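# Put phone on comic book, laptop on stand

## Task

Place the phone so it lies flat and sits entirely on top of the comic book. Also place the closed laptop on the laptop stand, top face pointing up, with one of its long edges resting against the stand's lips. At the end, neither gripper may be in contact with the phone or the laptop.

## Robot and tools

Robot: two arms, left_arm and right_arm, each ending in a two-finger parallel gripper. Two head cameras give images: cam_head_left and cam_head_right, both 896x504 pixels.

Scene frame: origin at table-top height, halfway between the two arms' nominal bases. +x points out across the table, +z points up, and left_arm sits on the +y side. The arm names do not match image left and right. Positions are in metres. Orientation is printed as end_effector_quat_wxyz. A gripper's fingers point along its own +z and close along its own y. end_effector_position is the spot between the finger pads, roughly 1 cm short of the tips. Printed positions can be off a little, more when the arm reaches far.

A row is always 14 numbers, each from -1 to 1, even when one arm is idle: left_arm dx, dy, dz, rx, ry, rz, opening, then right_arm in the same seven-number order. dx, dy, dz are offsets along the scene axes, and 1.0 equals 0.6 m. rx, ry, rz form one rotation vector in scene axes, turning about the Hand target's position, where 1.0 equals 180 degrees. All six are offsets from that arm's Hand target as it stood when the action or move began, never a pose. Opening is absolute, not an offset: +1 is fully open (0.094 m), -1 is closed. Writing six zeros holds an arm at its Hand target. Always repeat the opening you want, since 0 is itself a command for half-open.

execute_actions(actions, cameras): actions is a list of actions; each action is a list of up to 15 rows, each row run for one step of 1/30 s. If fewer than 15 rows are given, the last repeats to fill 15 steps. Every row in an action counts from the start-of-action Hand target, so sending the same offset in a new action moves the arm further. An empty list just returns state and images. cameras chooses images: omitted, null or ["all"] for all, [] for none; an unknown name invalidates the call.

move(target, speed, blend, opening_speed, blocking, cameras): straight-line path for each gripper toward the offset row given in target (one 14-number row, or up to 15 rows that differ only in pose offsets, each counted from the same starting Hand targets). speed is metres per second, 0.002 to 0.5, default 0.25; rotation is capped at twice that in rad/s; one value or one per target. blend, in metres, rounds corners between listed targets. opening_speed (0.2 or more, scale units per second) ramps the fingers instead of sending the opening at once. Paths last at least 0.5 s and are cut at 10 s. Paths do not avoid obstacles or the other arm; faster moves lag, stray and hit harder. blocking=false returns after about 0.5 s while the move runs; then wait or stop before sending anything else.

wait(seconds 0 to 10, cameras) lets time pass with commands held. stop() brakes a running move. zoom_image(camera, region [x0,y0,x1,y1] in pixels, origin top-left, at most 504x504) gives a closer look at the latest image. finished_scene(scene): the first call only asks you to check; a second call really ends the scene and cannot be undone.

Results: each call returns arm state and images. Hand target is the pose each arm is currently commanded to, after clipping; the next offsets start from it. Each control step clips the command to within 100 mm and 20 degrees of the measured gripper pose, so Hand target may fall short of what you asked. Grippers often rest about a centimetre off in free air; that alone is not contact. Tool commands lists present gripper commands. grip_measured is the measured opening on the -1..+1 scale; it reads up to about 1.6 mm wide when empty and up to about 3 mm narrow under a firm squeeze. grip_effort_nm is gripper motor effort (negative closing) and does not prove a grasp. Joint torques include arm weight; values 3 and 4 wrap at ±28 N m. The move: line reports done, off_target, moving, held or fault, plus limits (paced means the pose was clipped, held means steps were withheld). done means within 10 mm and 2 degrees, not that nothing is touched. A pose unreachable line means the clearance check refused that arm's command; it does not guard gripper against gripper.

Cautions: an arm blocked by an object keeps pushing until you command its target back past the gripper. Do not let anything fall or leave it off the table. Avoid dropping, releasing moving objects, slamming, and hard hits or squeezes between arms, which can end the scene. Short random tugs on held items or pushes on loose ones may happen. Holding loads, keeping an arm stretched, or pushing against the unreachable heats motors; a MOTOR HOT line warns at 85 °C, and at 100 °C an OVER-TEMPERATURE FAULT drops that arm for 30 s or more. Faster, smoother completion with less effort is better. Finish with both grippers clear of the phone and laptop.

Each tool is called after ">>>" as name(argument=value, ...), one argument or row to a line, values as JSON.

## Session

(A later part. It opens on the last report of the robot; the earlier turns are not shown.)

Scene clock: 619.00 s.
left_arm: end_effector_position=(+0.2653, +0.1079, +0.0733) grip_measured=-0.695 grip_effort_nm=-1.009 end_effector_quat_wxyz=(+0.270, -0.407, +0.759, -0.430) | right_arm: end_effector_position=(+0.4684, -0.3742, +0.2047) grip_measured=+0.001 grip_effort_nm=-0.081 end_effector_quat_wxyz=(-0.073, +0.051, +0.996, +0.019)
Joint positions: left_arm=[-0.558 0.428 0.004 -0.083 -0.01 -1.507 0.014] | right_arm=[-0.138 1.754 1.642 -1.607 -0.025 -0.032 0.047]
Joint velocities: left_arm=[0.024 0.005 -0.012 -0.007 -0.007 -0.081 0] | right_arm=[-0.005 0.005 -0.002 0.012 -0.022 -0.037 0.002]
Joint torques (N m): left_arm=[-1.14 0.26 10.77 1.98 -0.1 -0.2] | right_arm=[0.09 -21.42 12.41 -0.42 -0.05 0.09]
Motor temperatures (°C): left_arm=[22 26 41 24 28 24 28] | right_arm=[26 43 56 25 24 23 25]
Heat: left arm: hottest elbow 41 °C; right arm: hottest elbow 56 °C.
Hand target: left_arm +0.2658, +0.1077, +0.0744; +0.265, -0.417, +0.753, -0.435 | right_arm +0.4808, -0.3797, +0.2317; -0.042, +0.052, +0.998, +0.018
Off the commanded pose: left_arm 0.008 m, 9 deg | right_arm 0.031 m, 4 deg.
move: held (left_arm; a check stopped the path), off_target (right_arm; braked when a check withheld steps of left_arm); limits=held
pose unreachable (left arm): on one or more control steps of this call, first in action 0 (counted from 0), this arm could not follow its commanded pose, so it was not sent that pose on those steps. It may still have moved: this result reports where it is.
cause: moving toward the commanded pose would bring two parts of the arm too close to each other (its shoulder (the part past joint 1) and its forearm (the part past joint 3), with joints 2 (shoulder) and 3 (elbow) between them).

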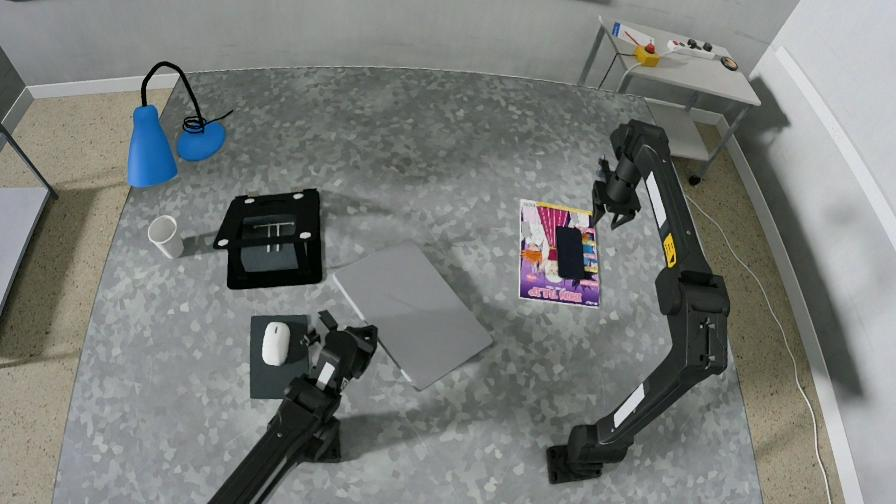

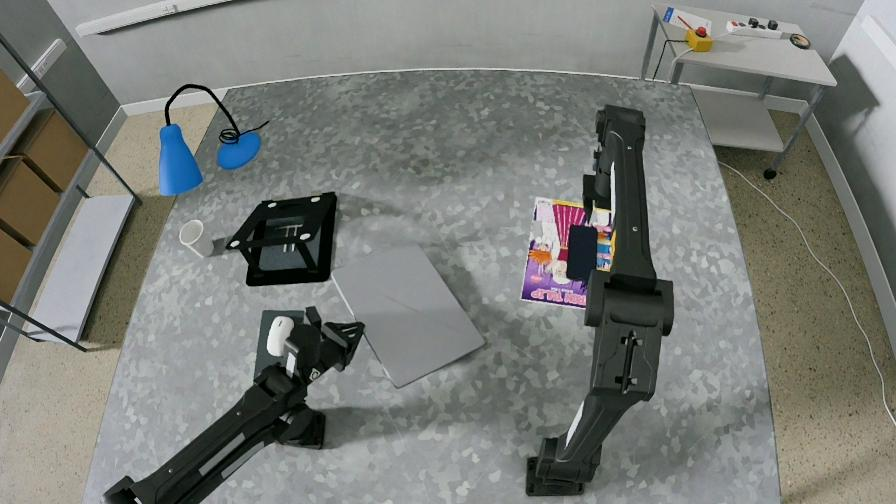

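>>> move(
  target=[0.0, 0.0, 0.0, 0, 0, 0.0, -0.1, 0,0,0,0,0,0,0],
  opening_speed=0.2,
)

>>> zoom_image(
  camera="cam_head_right",
  region=[300, 210, 520, 430],
)

>>> zoom_image(
  camera="cam_head_left",
  region=[300, 210, 520, 430],
)

Scene clock: 627.90 s.
left_arm: end_effector_position=(+0.2633, +0.1096, +0.0683) grip_measured=-0.103 grip_effort_nm=0.125 end_effector_quat_wxyz=(+0.262, -0.417, +0.761, -0.423) | right_arm: end_effector_position=(+0.4684, -0.3742, +0.2047) grip_measured=+0.001 grip_effort_nm=-0.076 end_effector_quat_wxyz=(-0.073, +0.051, +0.996, +0.019)
Joint positions: left_arm=[-0.558 0.431 0.004 -0.102 -0.013 -1.525 0.042] | right_arm=[-0.138 1.754 1.642 -1.607 -0.025 -0.032 0.047]
Joint velocities: left_arm=[-0.005 -0.005 0.012 -0.002 -0.007 0.022 -0.001] | right_arm=[-0.005 -0.024 -0.002 -0.002 0.051 0.037 -0.001]
Joint torques (N m): left_arm=[-1.55 0.26 10.89 2.43 -0.01 0.02] | right_arm=[-0.03 -21.42 12.4 -0.42 -0.06 0.09]
Motor temperatures (°C): left_arm=[22 26 41 24 28 24 28] | right_arm=[26 43 56 25 24 23 25]
Heat: left arm: hottest elbow 41 °C; right arm: hottest elbow 56 °C.
Hand target: left_arm +0.2658, +0.1077, +0.0744; +0.265, -0.417, +0.753, -0.435 | right_arm +0.4808, -0.3797, +0.2317; -0.042, +0.052, +0.998, +0.018
Off the commanded pose: left_arm 0.007 m, 2 deg | right_arm 0.030 m, 4 deg.
move: off_target (right_arm)

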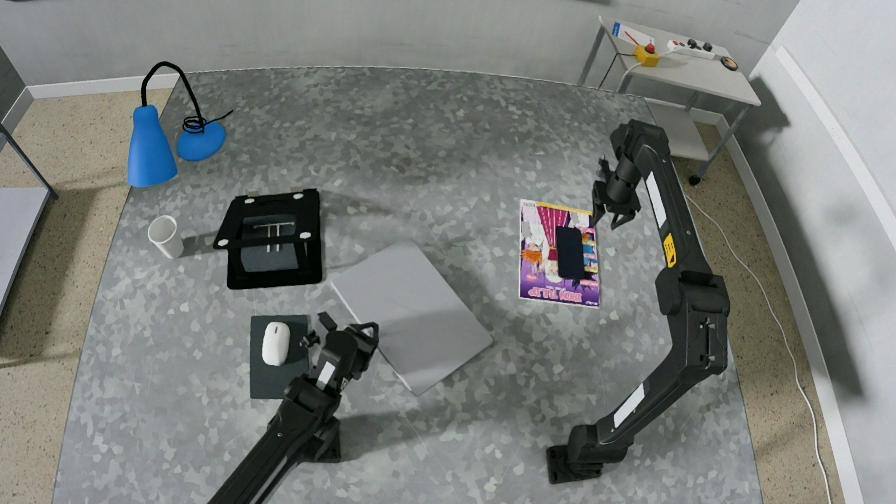

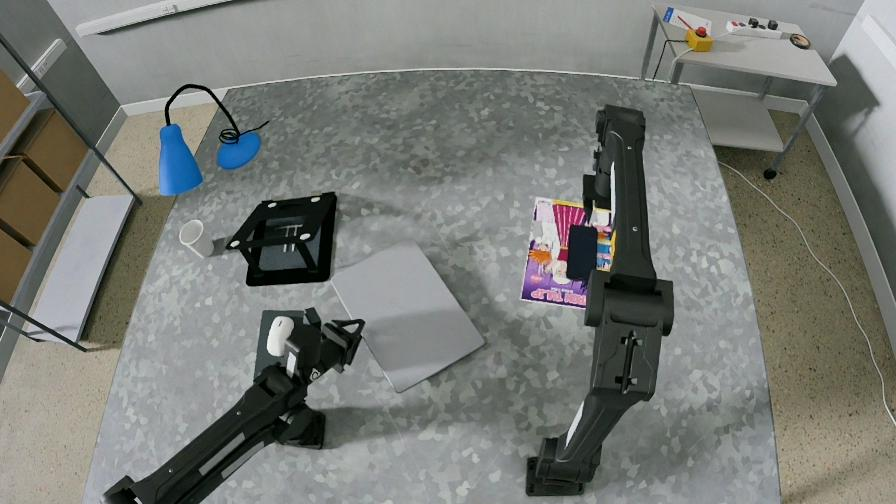

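Scaled by 2.291.

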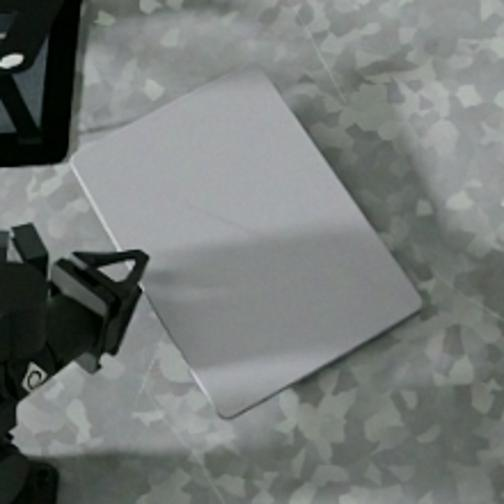

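Scaled by 2.291.

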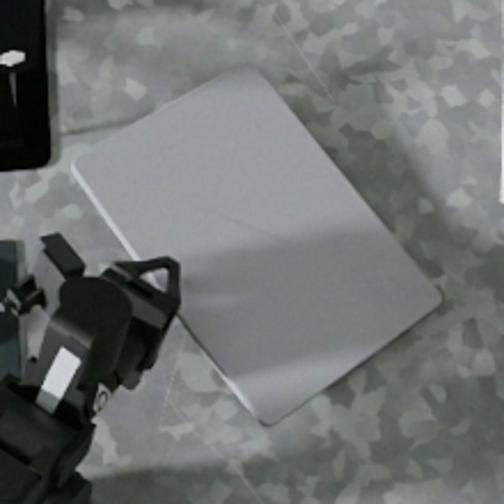

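>>> move(
  target=[0.0, 0.0, -0.0, 0, 0, 0.0, 0.5, 0,0,0,0,0,0,0],
  opening_speed=0.3,
)

>>> move(
  target=[0.0, 0.1, 0.0, 0, 0, 0.0, 0.5, 0,0,0,0,0,0,0],
  speed=0.04,
)

>>> zoom_image(
  camera="cam_head_right",
  region=[300, 210, 520, 430],
)

>>> zoom_image(
  camera="cam_head_left",
  region=[300, 210, 520, 430],
)

Scene clock: 636.93 s.
left_arm: end_effector_position=(+0.2633, +0.1096, +0.0683) grip_measured=+0.497 grip_effort_nm=0.129 end_effector_quat_wxyz=(+0.262, -0.417, +0.760, -0.423) | right_arm: end_effector_position=(+0.4684, -0.3742, +0.2047) grip_measured=+0.001 grip_effort_nm=-0.085 end_effector_quat_wxyz=(-0.073, +0.051, +0.996, +0.019)
Joint positions: left_arm=[-0.558 0.431 0.004 -0.102 -0.013 -1.526 0.07] | right_arm=[-0.138 1.754 1.642 -1.607 -0.025 -0.032 0.047]
Joint velocities: left_arm=[-0.024 -0.005 -0.002 -0.007 -0.066 -0.007 0] | right_arm=[0.005 -0.005 -0.022 -0.007 -0.007 0.022 0]
Joint torques (N m): left_arm=[-1.2 0.32 10.91 2.47 0.04 -0.04] | right_arm=[-0.03 -21.36 12.4 -0.44 -0.06 0.09]
Motor temperatures (°C): left_arm=[22 26 41 24 28 24 28] | right_arm=[26 43 56 25 24 23 25]
Heat: left arm: hottest elbow 41 °C; right arm: hottest elbow 56 °C.
Hand target: left_arm +0.2658, +0.1077, +0.0744; +0.265, -0.417, +0.753, -0.435 | right_arm +0.4808, -0.3797, +0.2317; -0.042, +0.052, +0.998, +0.018
Off the commanded pose: left_arm 0.007 m, 2 deg | right_arm 0.030 m, 4 deg.
move: off_target (right_arm)

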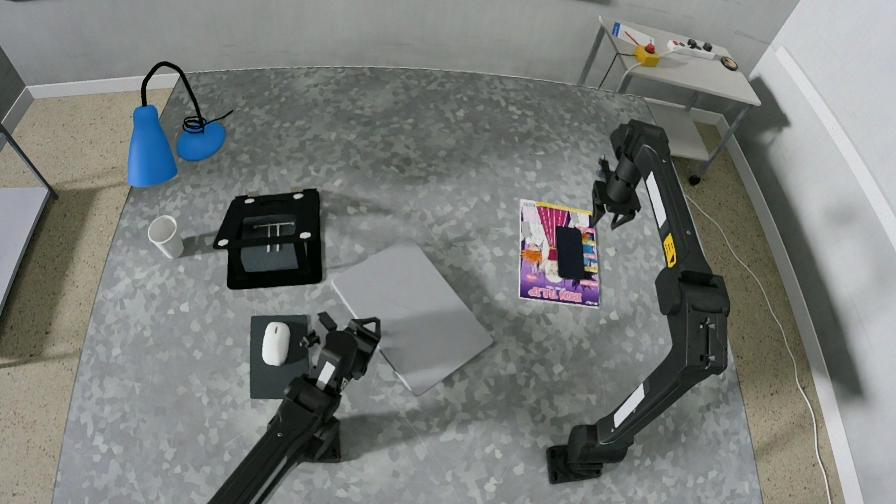

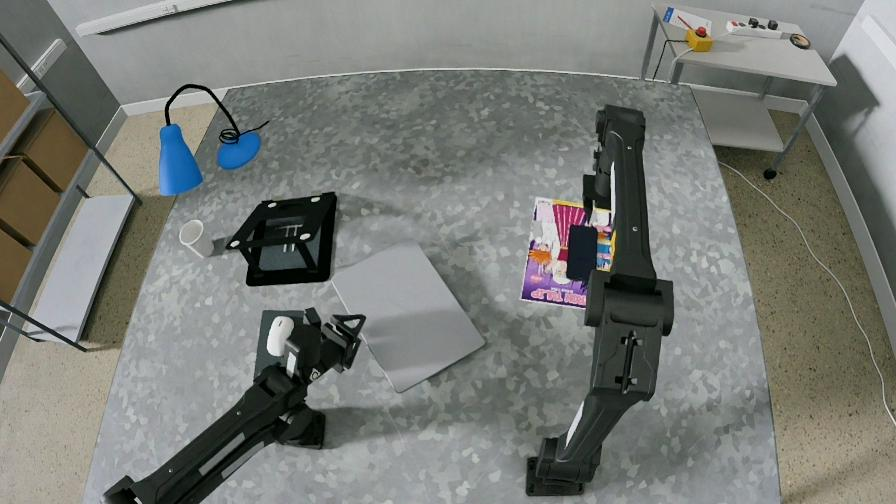

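Scene clock: 637.43 s.
left_arm: end_effector_position=(+0.2630, +0.1082, +0.0700) grip_measured=+0.498 grip_effort_nm=0.129 end_effector_quat_wxyz=(+0.258, -0.415, +0.760, -0.429) | right_arm: end_effector_position=(+0.4684, -0.3742, +0.2047) grip_measured=+0.001 grip_effort_nm=-0.081 end_effector_quat_wxyz=(-0.073, +0.051, +0.996, +0.019)
Joint positions: left_arm=[-0.552 0.424 0.004 -0.102 0.005 -1.526 0.07] | right_arm=[-0.138 1.754 1.642 -1.607 -0.025 -0.032 0.047]
Joint velocities: left_arm=[-0.015 -0.005 -0.002 0.017 -0.037 0.007 0] | right_arm=[-0.005 -0.005 0.002 -0.007 -0.081 0.007 0]
Joint torques (N m): left_arm=[-1.61 0.85 10.77 1.87 -0.17 0.07] | right_arm=[0.03 -21.66 12.1 -0.36 -0.05 0.09]
Motor temperatures (°C): left_arm=[22 26 41 24 28 24 28] | right_arm=[26 43 56 25 24 23 25]
Heat: left arm: hottest elbow 41 °C; right arm: hottest elbow 56 °C.
Hand target: left_arm +0.2626, +0.1081, +0.0690; +0.258, -0.415, +0.761, -0.427 | right_arm +0.4796, -0.3795, +0.2317; -0.042, +0.052, +0.998, +0.017
Off the commanded pose: left_arm 0.060 m, 1 deg | right_arm 0.030 m, 4 deg.
move: held (left_arm; a check stopped the path), off_target (right_arm); limits=held
pose unreachable (left arm): on one or more control steps of this call, first in action 0 (counted from 0), this arm could not follow its commanded pose, so it was not sent that pose on those steps. It may still have moved: this result reports where it is.
cause: moving toward the commanded pose would bring two parts of the arm too close to each other (its shoulder (the part past joint 1) and its forearm (the part past joint 3), with joints 2 (shoulder) and 3 (elbow) between them).

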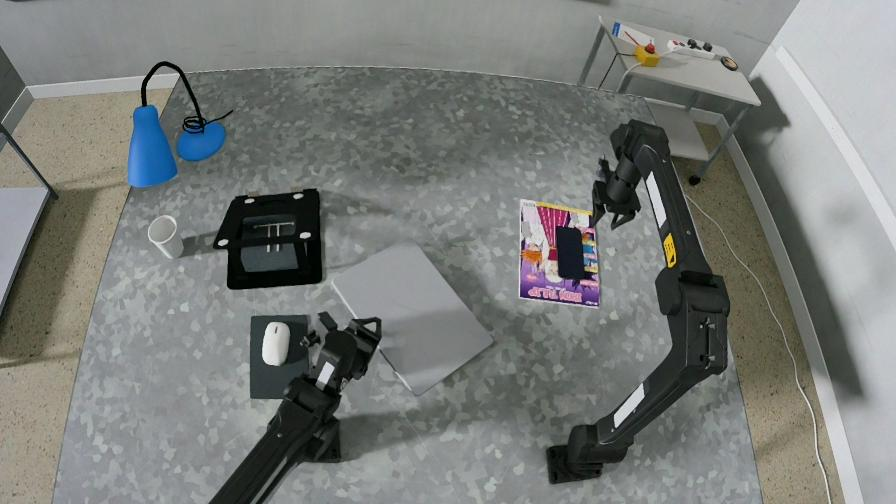

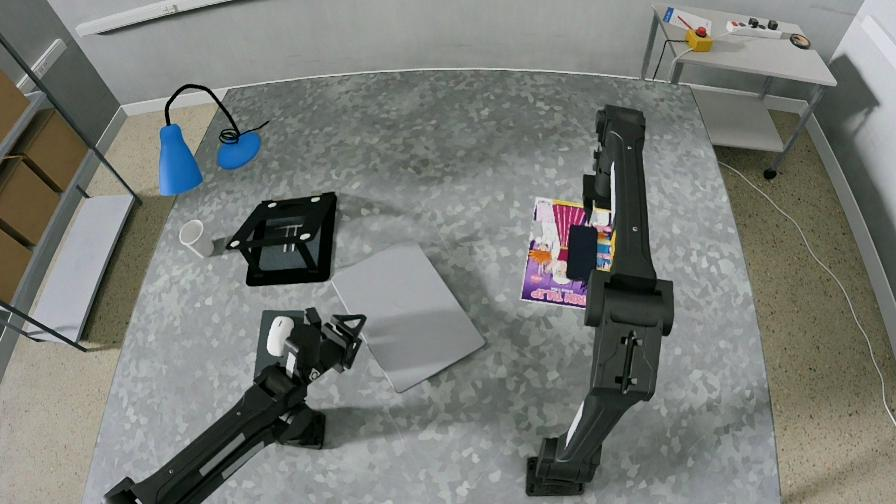

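Scaled by 2.291.

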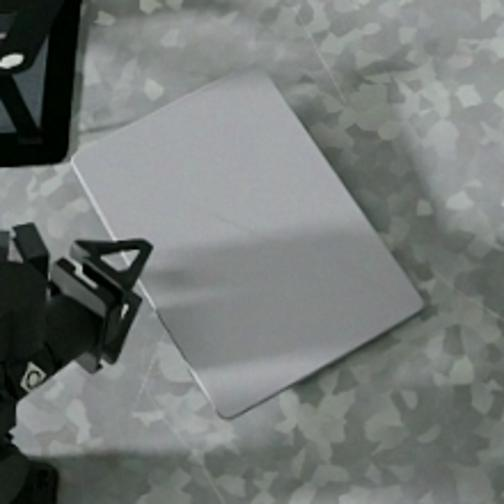

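Scaled by 2.291.

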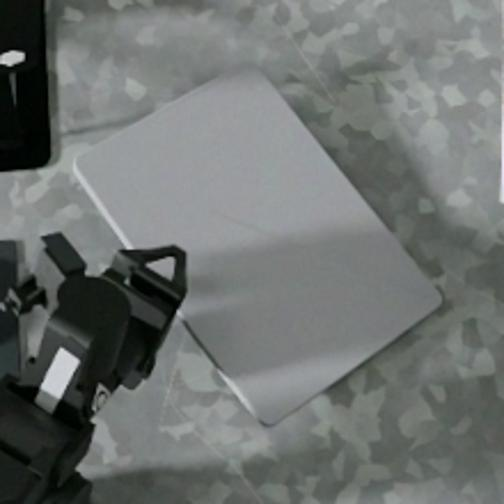

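>>> move(
  target=[0.02, 0.02, 0.0, 0, 0, -0.17, 0.5, 0,0,0,0,0,0,0],
  speed=0.06,
)

>>> zoom_image(
  camera="cam_head_right",
  region=[300, 210, 520, 430],
)

>>> zoom_image(
  camera="cam_head_left",
  region=[300, 210, 520, 430],
)

Scene clock: 646.30 s.
left_arm: end_effector_position=(+0.2488, +0.1162, +0.0480) grip_measured=+0.498 grip_effort_nm=0.129 end_effector_quat_wxyz=(+0.112, -0.208, +0.850, -0.472) | right_arm: end_effector_position=(+0.4682, -0.3742, +0.2064) grip_measured=+0.001 grip_effort_nm=-0.081 end_effector_quat_wxyz=(-0.071, +0.051, +0.996, +0.018)
Joint positions: left_arm=[-0.003 0.882 0.112 -0.195 0.87 -0.744 0.07] | right_arm=[-0.138 1.75 1.642 -1.607 -0.025 -0.032 0.047]
Joint velocities: left_arm=[-0.005 -0.005 -0.017 -0.022 -0.051 0.007 0] | right_arm=[-0.005 -0.015 0.002 -0.007 -0.051 -0.022 0]
Joint torques (N m): left_arm=[0.32 -1.32 13.94 0.95 0.51 0.16] | right_arm=[0.03 -21.3 12.12 -0.38 -0.04 0.09]
Motor temperatures (°C): left_arm=[22 26 41 24 28 24 28] | right_arm=[26 44 56 25 24 23 25]
Heat: left arm: hottest elbow 41 °C; right arm: hottest elbow 56 °C.
Hand target: left_arm +0.2740, +0.1194, +0.0679; +0.134, -0.199, +0.846, -0.475 | right_arm +0.4796, -0.3795, +0.2317; -0.042, +0.052, +0.998, +0.017
Off the commanded pose: left_arm 0.033 m, 3 deg | right_arm 0.028 m, 3 deg.
move: off_target (left_arm, right_arm)

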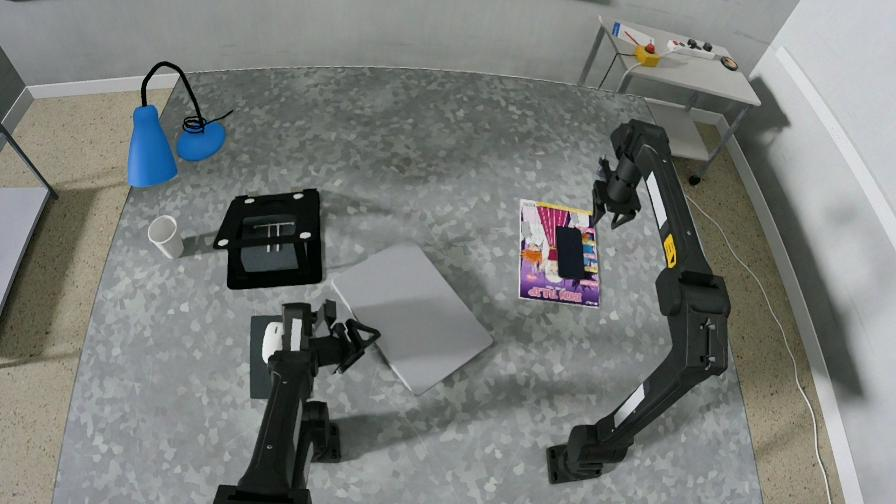

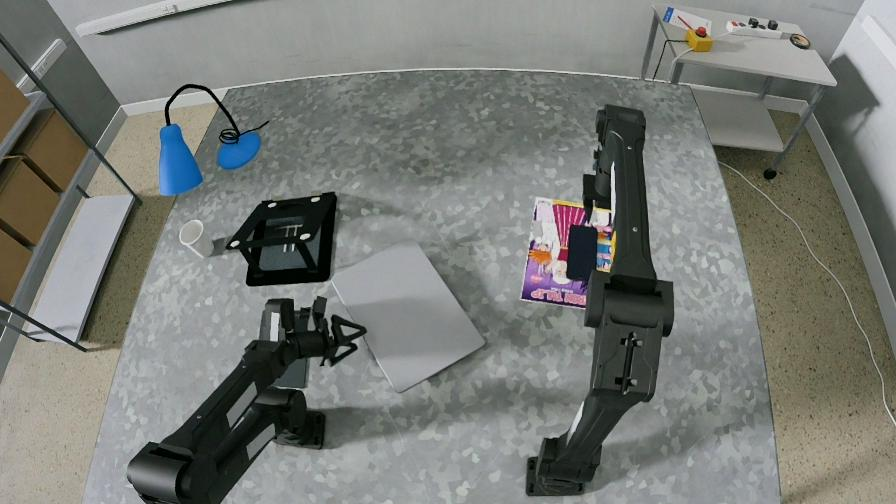

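Scaled by 2.291.

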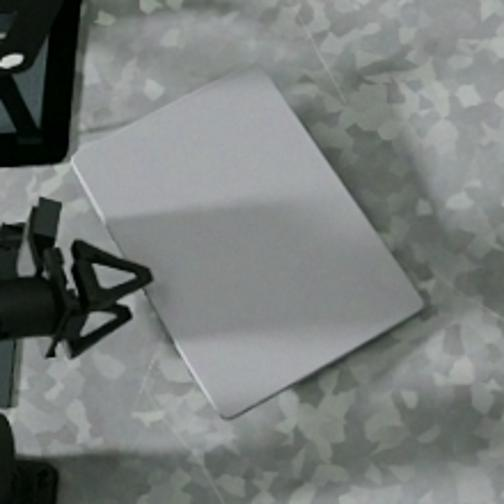

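Scaled by 2.291.

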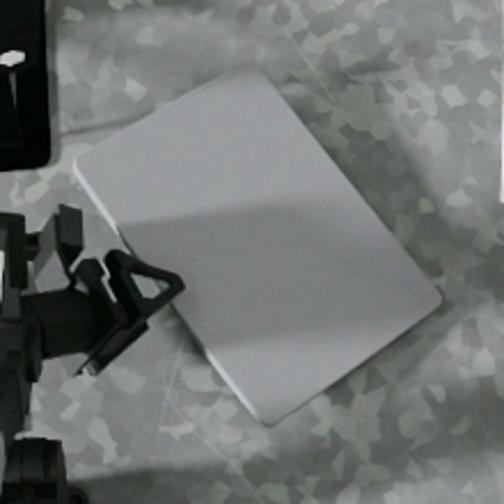

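>>> move(
  target=[0.01, 0.02, 0.03, -0.04, -0.019, -0.055, 0.5, 0,0,0,0,0,0,0],
  speed=0.04,
)

>>> zoom_image(
  camera="cam_head_right",
  region=[310, 270, 430, 390],
)

>>> zoom_image(
  camera="cam_head_left",
  region=[310, 270, 430, 390],
)

Scene clock: 662.53 s.
left_arm: end_effector_position=(+0.2570, +0.1241, +0.0716) grip_measured=+0.498 grip_effort_nm=0.129 end_effector_quat_wxyz=(+0.083, -0.126, +0.827, -0.541) | right_arm: end_effector_position=(+0.4682, -0.3742, +0.2064) grip_measured=+0.001 grip_effort_nm=-0.081 end_effector_quat_wxyz=(-0.071, +0.051, +0.996, +0.018)
Joint positions: left_arm=[0.151 1.091 0.244 -0.449 1.142 -0.3 0.07] | right_arm=[-0.138 1.75 1.642 -1.607 -0.025 -0.032 0.047]
Joint velocities: left_arm=[0.015 -0.005 -0.002 -0.012 0.066 -0.037 0] | right_arm=[0.005 -0.024 -0.017 0.002 -0.022 -0.037 0]
Joint torques (N m): left_arm=[-0.09 -3.66 12.27 0.36 0.68 0.19] | right_arm=[-0.03 -21.3 12.11 -0.36 -0.04 0.09]
Motor temperatures (°C): left_arm=[22 26 41 24 28 24 27] | right_arm=[26 45 56 25 24 23 25]
Heat: left arm: hottest elbow 41 °C; right arm: hottest elbow 56 °C.
Hand target: left_arm +0.2796, +0.1308, +0.0853; +0.103, -0.118, +0.826, -0.542 | right_arm +0.4796, -0.3795, +0.2317; -0.042, +0.052, +0.998, +0.017
Off the commanded pose: left_arm 0.028 m, 3 deg | right_arm 0.028 m, 3 deg.
move: off_target (left_arm, right_arm)

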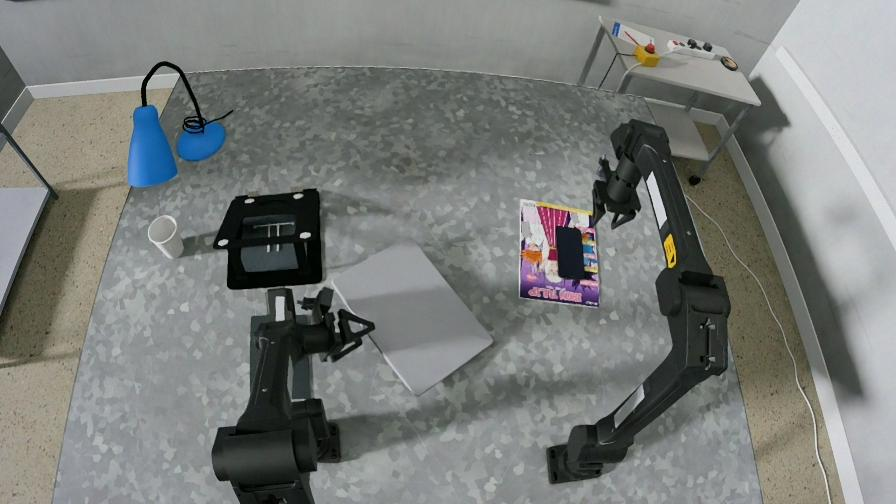

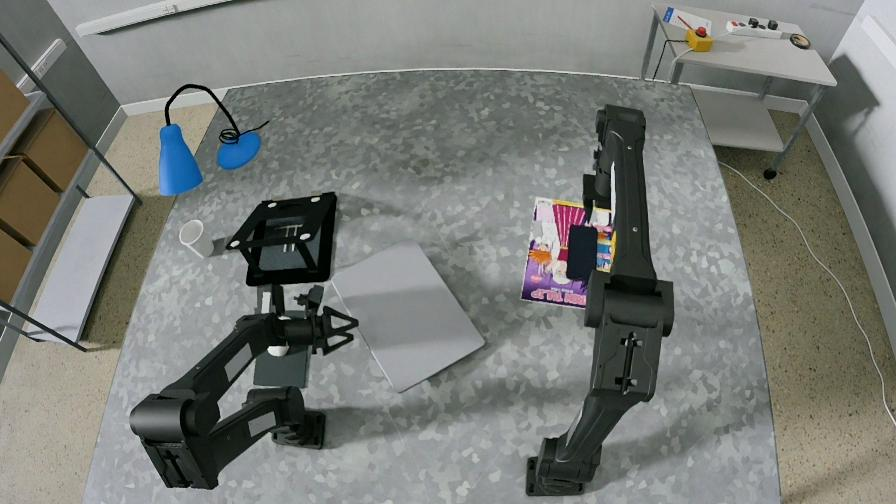

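Scaled by 4.200.

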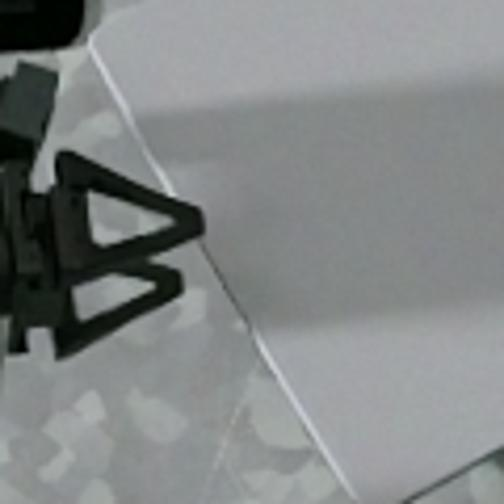

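Scaled by 4.200.

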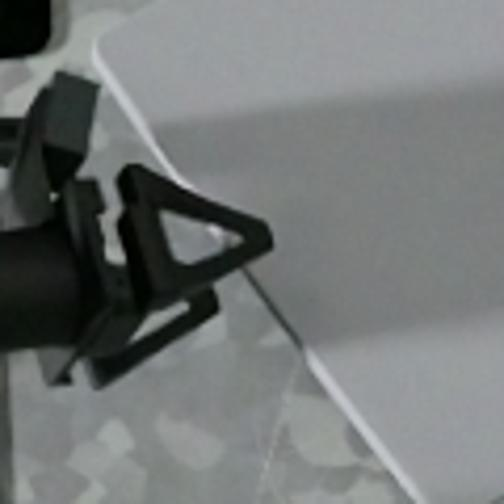

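>>> execute_actions(
  actions=[],
)

>>> zoom_image(
  camera="cam_head_left",
  region=[200, 180, 520, 420],
)

>>> zoom_image(
  camera="cam_head_right",
  region=[200, 180, 520, 420],
)

Scene clock: 679.40 s.
left_arm: end_effector_position=(+0.2571, +0.1241, +0.0717) grip_measured=+0.498 grip_effort_nm=0.125 end_effector_quat_wxyz=(+0.083, -0.126, +0.827, -0.541) | right_arm: end_effector_position=(+0.4682, -0.3742, +0.2064) grip_measured=+0.001 grip_effort_nm=-0.081 end_effector_quat_wxyz=(-0.071, +0.051, +0.996, +0.018)
Joint positions: left_arm=[0.152 1.091 0.244 -0.45 1.142 -0.299 0.07] | right_arm=[-0.138 1.75 1.642 -1.607 -0.025 -0.032 0.047]
Joint velocities: left_arm=[-0.015 -0.005 0.002 -0.012 0.037 -0.037 0] | right_arm=[-0.015 -0.005 -0.007 0.007 0.007 -0.037 0]
Joint torques (N m): left_arm=[-0.73 -3.96 12.22 0.49 0.68 0.17] | right_arm=[0.09 -21.42 12.12 -0.35 -0.04 0.09]
Motor temperatures (°C): left_arm=[22 26 42 24 28 24 27] | right_arm=[26 46 55 25 24 23 25]
Heat: left arm: hottest elbow 42 °C; right arm: hottest elbow 55 °C.
Hand target: left_arm +0.2797, +0.1309, +0.0854; +0.103, -0.118, +0.826, -0.542 | right_arm +0.4796, -0.3795, +0.2317; -0.042, +0.052, +0.998, +0.017
Tool commands: left_gripper/opening=+0.5 right_gripper/opening=+0.0
Off the commanded pose: left_arm 0.028 m, 3 deg | right_arm 0.028 m, 3 deg.

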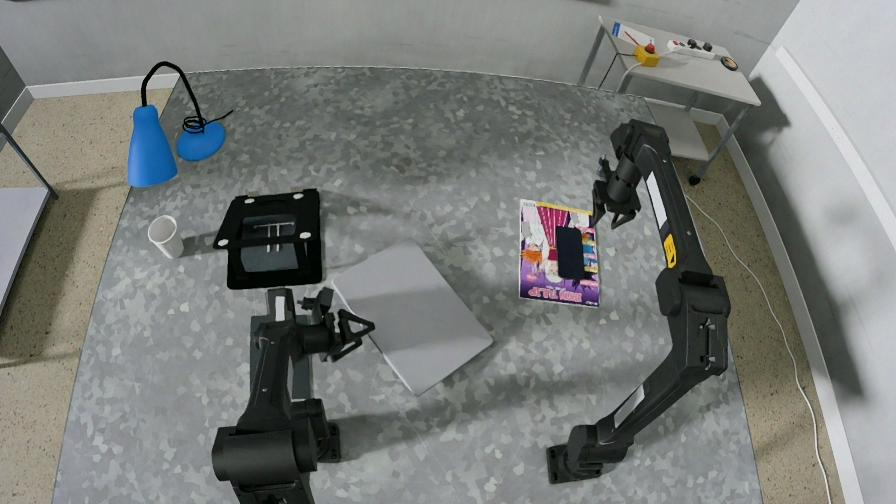

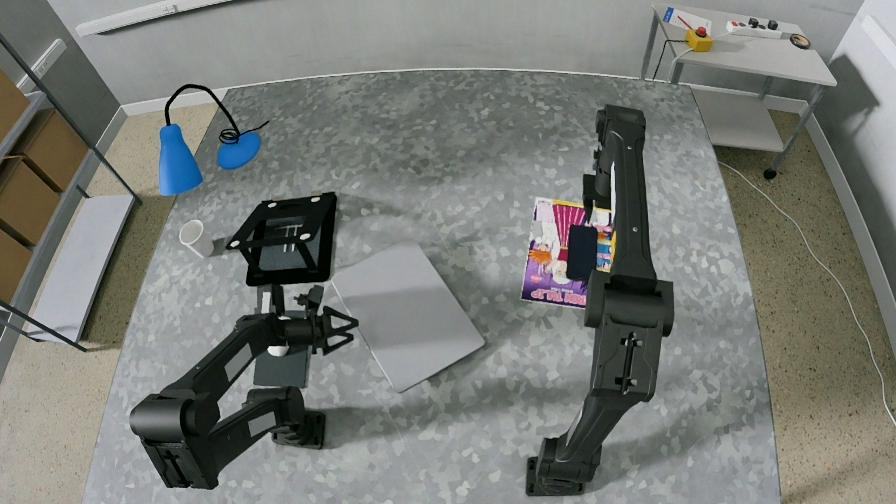

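Scaled by 1.575.

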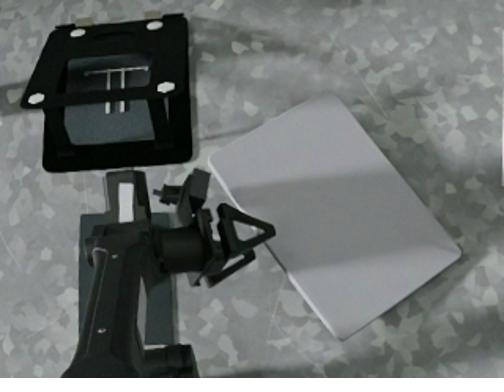

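Scaled by 1.575.

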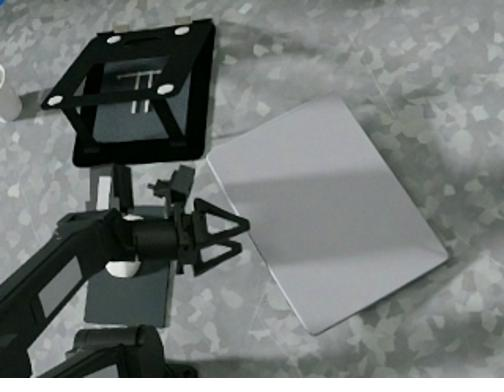

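>>> zoom_image(
  camera="cam_head_left",
  region=[310, 260, 430, 400],
)

>>> zoom_image(
  camera="cam_head_right",
  region=[310, 260, 430, 400],
)

Scaled by 3.600.

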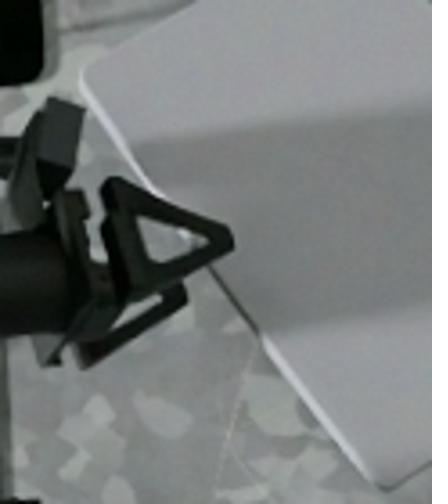

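Scaled by 3.600.

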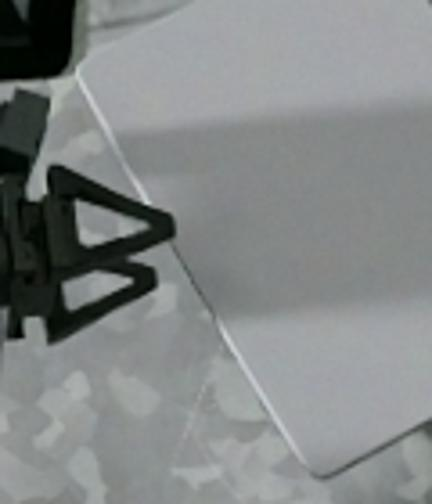

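>>> move(
  target=[
    [0,0.005,-0.025,0,0,0,0.25,0,0,0,0,0,0,0],
    [0.018,-0.042,-0.04,0,0,0,0.25,0,0,0,0,0,0,0],
  ],
  speed=0.06,
  opening_speed=0.4,
)

>>> zoom_image(
  camera="cam_head_left",
  region=[310, 260, 430, 400],
)

>>> zoom_image(
  camera="cam_head_right",
  region=[310, 260, 430, 400],
)

Scene clock: 694.13 s.
left_arm: end_effector_position=(+0.2901, +0.1096, +0.0620) grip_measured=+0.252 grip_effort_nm=-0.095 end_effector_quat_wxyz=(+0.102, -0.127, +0.826, -0.540) | right_arm: end_effector_position=(+0.4682, -0.3742, +0.2064) grip_measured=+0.001 grip_effort_nm=-0.081 end_effector_quat_wxyz=(-0.071, +0.051, +0.996, +0.018)
Joint positions: left_arm=[0.051 1.211 0.239 -0.061 1.092 -0.558 0.059] | right_arm=[-0.138 1.75 1.642 -1.607 -0.025 -0.032 0.047]
Joint velocities: left_arm=[0.005 -0.005 0.002 -0.017 -0.051 0.066 0] | right_arm=[0.005 -0.015 -0.012 0.007 0.051 0.066 0.001]
Joint torques (N m): left_arm=[-2.61 -5.3 6.49 1.96 0.45 0.06] | right_arm=[0.09 -21.3 12.1 -0.38 -0.04 0.09]
Motor temperatures (°C): left_arm=[22 26 42 24 28 24 27] | right_arm=[26 46 55 25 24 23 25]
Heat: left arm: hottest elbow 42 °C; right arm: hottest elbow 55 °C.
Hand target: left_arm +0.2904, +0.1056, +0.0623; +0.104, -0.118, +0.825, -0.542 | right_arm +0.4796, -0.3795, +0.2317; -0.042, +0.052, +0.998, +0.017
Off the commanded pose: left_arm 0.004 m, 1 deg | right_arm 0.028 m, 3 deg.
move: off_target (right_arm)

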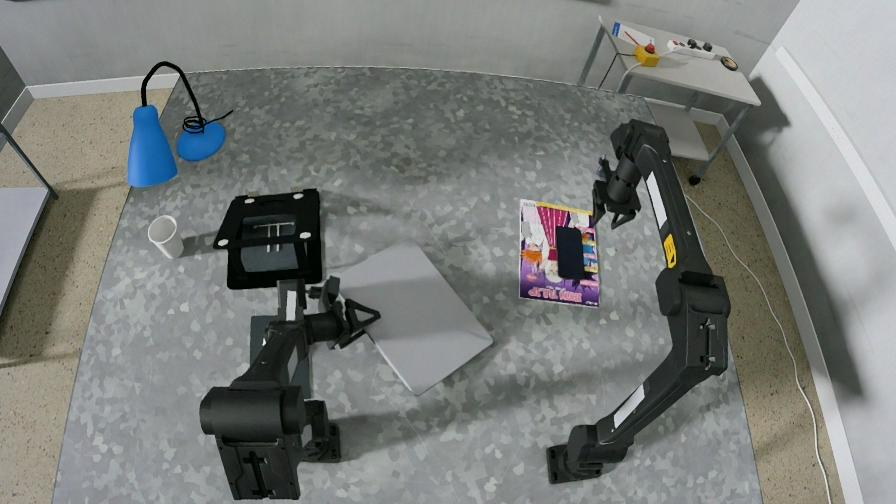

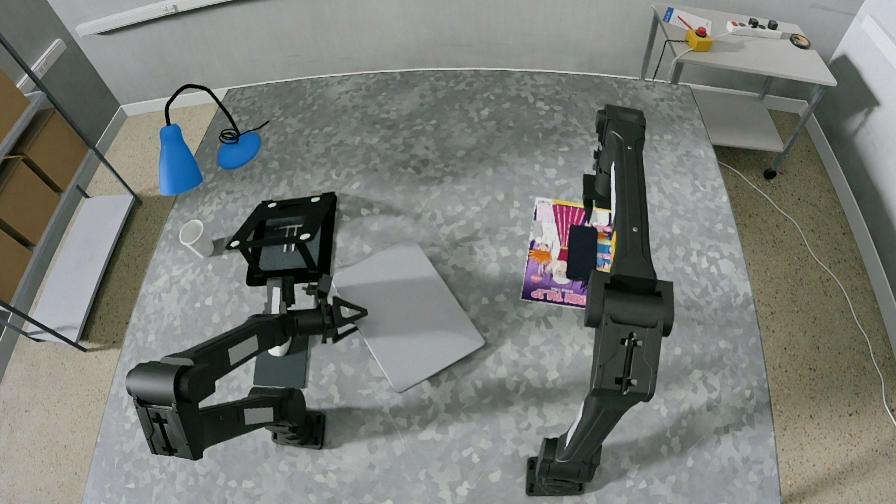

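Scaled by 3.600.

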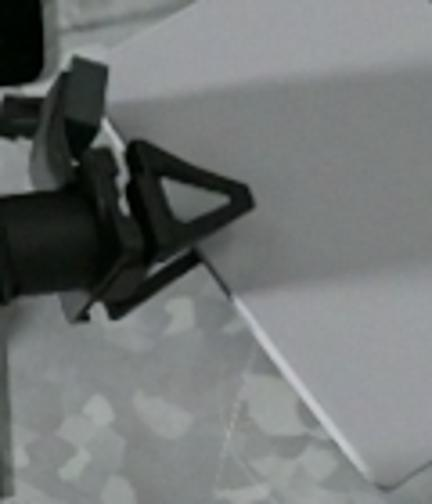

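Scaled by 3.600.

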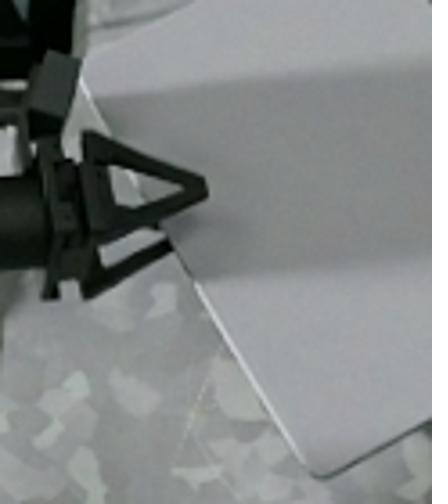

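>>> move(
  target=[
    [0.013,-0.03,-0.012,0,0,0,0.25,0,0,0,0,0,0,0],
  ],
  speed=0.06,
  opening_speed=0.4,
  cameras=[],
)

>>> move(
  target=[
    [0,0,0,0,0,0,-0.9,0,0,0,0,0,0,0],
  ],
  speed=0.06,
  opening_speed=0.3,
)

>>> zoom_image(
  camera="cam_head_left",
  region=[310, 260, 430, 400],
)

>>> zoom_image(
  camera="cam_head_right",
  region=[310, 260, 430, 400],
)

Scene clock: 700.40 s.
left_arm: end_effector_position=(+0.2996, +0.0932, +0.0553) grip_measured=+0.252 grip_effort_nm=-0.095 end_effector_quat_wxyz=(+0.105, -0.129, +0.826, -0.539) | right_arm: end_effector_position=(+0.4682, -0.3742, +0.2064) grip_measured=+0.001 grip_effort_nm=-0.081 end_effector_quat_wxyz=(-0.071, +0.051, +0.996, +0.018)
Joint positions: left_arm=[-0.031 1.276 0.227 0.149 1.04 -0.706 0.059] | right_arm=[-0.138 1.75 1.642 -1.607 -0.025 -0.032 0.047]
Joint velocities: left_arm=[-0.005 -0.005 -0.017 0.022 -0.022 0.007 -0.001] | right_arm=[-0.015 0.015 -0.022 0.002 0.022 -0.066 0]
Joint torques (N m): left_arm=[-2.84 -5.6 5.83 2.11 0.53 0.06] | right_arm=[0.09 -21.36 12.12 -0.36 -0.04 0.09]
Motor temperatures (°C): left_arm=[22 26 41 24 28 24 27] | right_arm=[26 47 55 25 24 23 25]
Heat: left arm: hottest elbow 41 °C; right arm: hottest elbow 55 °C.
Hand target: left_arm +0.2982, +0.0877, +0.0557; +0.105, -0.119, +0.825, -0.543 | right_arm +0.4796, -0.3795, +0.2317; -0.042, +0.052, +0.998, +0.017
Off the commanded pose: left_arm 0.006 m, 1 deg | right_arm 0.028 m, 3 deg.
move: off_target (right_arm)
No camera images: "cameras" was empty.

Scene clock: 704.43 s.
left_arm: end_effector_position=(+0.2956, +0.0926, +0.0504) grip_measured=-0.490 grip_effort_nm=-1.009 end_effector_quat_wxyz=(+0.121, -0.099, +0.831, -0.533) | right_arm: end_effector_position=(+0.4682, -0.3742, +0.2064) grip_measured=+0.001 grip_effort_nm=-0.081 end_effector_quat_wxyz=(-0.071, +0.051, +0.996, +0.018)
Joint positions: left_arm=[-0.034 1.289 0.218 0.161 1.037 -0.63 0.024] | right_arm=[-0.138 1.75 1.642 -1.607 -0.025 -0.032 0.047]
Joint velocities: left_arm=[0.015 0.005 -0.007 0.012 -0.081 0.007 -0.001] | right_arm=[-0.005 -0.015 0.007 -0.002 0.095 -0.007 0]
Joint torques (N m): left_arm=[-2.14 -6.77 7.08 1.21 0.67 -0.63] | right_arm=[-0.09 -21.36 12.12 -0.36 -0.04 0.09]
Motor temperatures (°C): left_arm=[22 26 40 24 28 24 27] | right_arm=[26 47 55 25 24 23 25]
Heat: left arm: hottest elbow 40 °C; right arm: hottest elbow 55 °C.
Hand target: left_arm +0.2981, +0.0877, +0.0555; +0.104, -0.119, +0.825, -0.542 | right_arm +0.4796, -0.3795, +0.2317; -0.042, +0.052, +0.998, +0.017
Off the commanded pose: left_arm 0.008 m, 3 deg | right_arm 0.028 m, 3 deg.
move: off_target (left_arm, right_arm)

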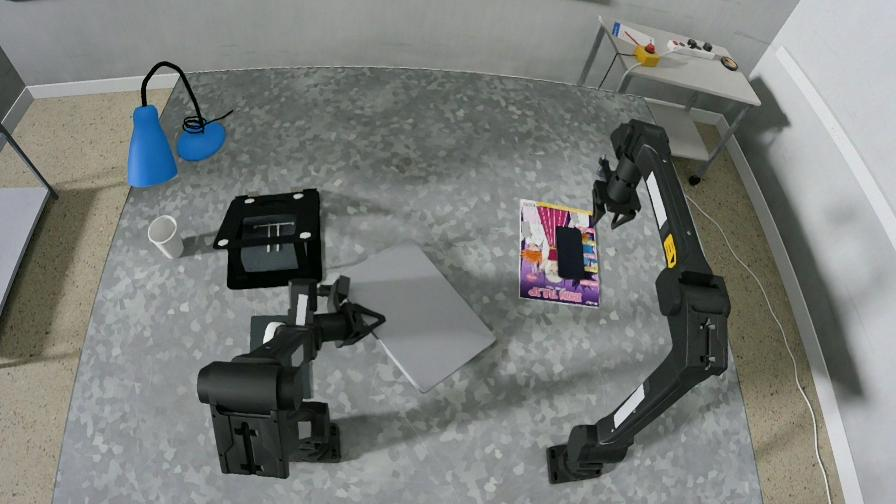

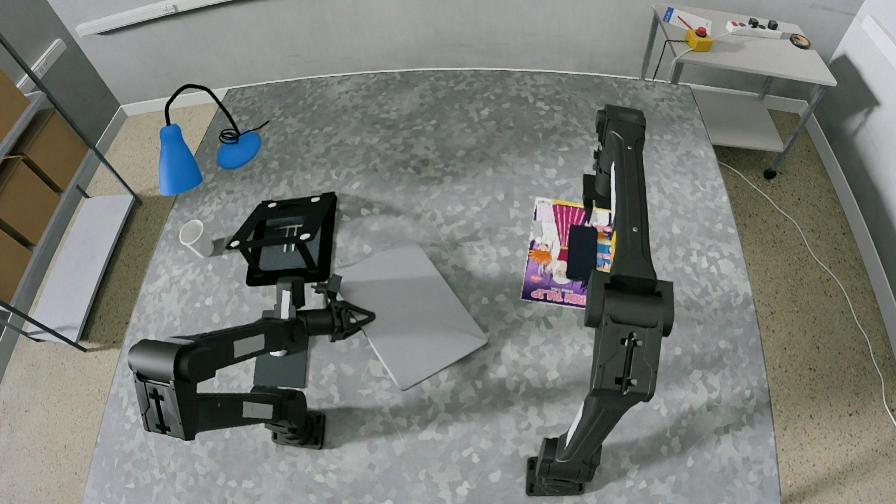

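Scaled by 3.600.

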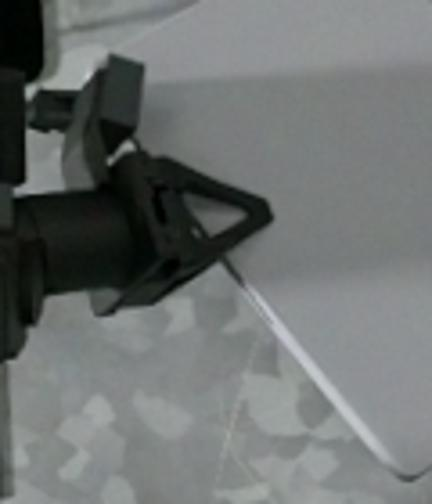

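Scaled by 3.600.

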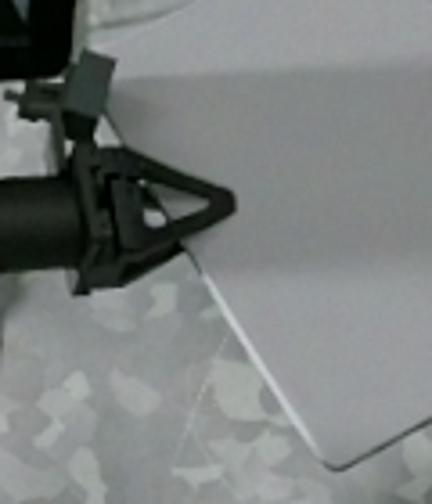

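>>> move(
  target=[
    [0.005,-0.013,0.08,0.008,0.003,0,-0.9,0,0,0,0,0,0,0],
    [0.01,-0.026,0.15,0.016,0.006,0,-0.9,0,0,0,0,0,0,0],
  ],
  speed=0.06,
)

>>> zoom_image(
  camera="cam_head_left",
  region=[310, 220, 530, 400],
)

>>> zoom_image(
  camera="cam_head_right",
  region=[310, 220, 530, 400],
)

Scene clock: 711.20 s.
left_arm: end_effector_position=(+0.2768, +0.0848, +0.0955) grip_measured=-0.562 grip_effort_nm=-1.004 end_effector_quat_wxyz=(+0.085, -0.136, +0.855, -0.493) | right_arm: end_effector_position=(+0.4682, -0.3742, +0.2064) grip_measured=+0.001 grip_effort_nm=-0.081 end_effector_quat_wxyz=(-0.071, +0.051, +0.996, +0.018)
Joint positions: left_arm=[-0.111 0.939 0.28 -0.305 0.918 -0.704 0.021] | right_arm=[-0.138 1.75 1.642 -1.607 -0.025 -0.032 0.047]
Joint velocities: left_arm=[-0.015 0.005 0.002 -0.002 0.095 0.022 0] | right_arm=[0.015 0.005 -0.007 -0.007 -0.037 0.007 -0.001]
Joint torques (N m): left_arm=[-3.08 -6.12 17.62 0.75 1.77 -0.55] | right_arm=[-0.03 -21.36 12.11 -0.36 -0.04 0.09]
Motor temperatures (°C): left_arm=[22 26 40 24 29 24 28] | right_arm=[26 47 55 25 24 23 25]
Heat: left arm: hottest elbow 40 °C; right arm: hottest elbow 55 °C.
Hand target: left_arm +0.3045, +0.0724, +0.1448; +0.100, -0.121, +0.839, -0.521 | right_arm +0.4796, -0.3795, +0.2317; -0.042, +0.052, +0.998, +0.017
Off the commanded pose: left_arm 0.058 m, 4 deg | right_arm 0.028 m, 3 deg.
move: off_target (left_arm, right_arm)

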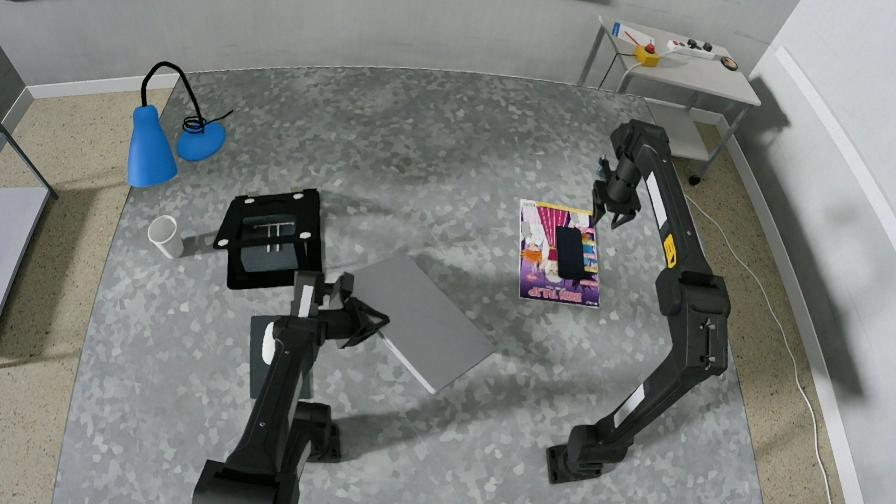

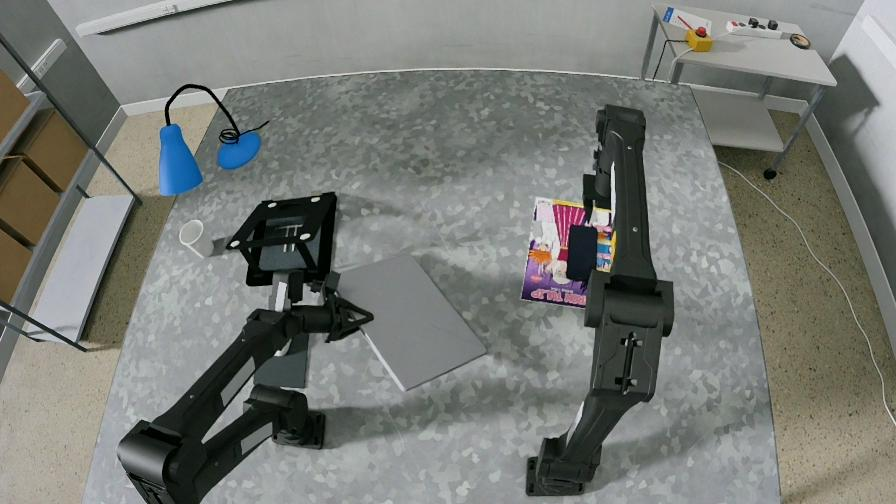

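Scaled by 2.291.

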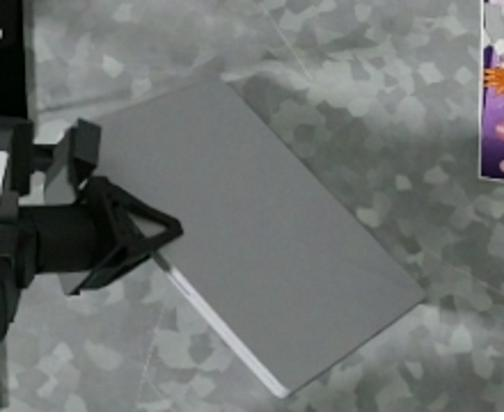

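Scaled by 2.291.

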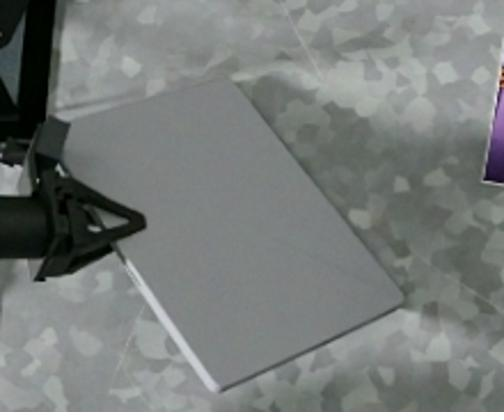

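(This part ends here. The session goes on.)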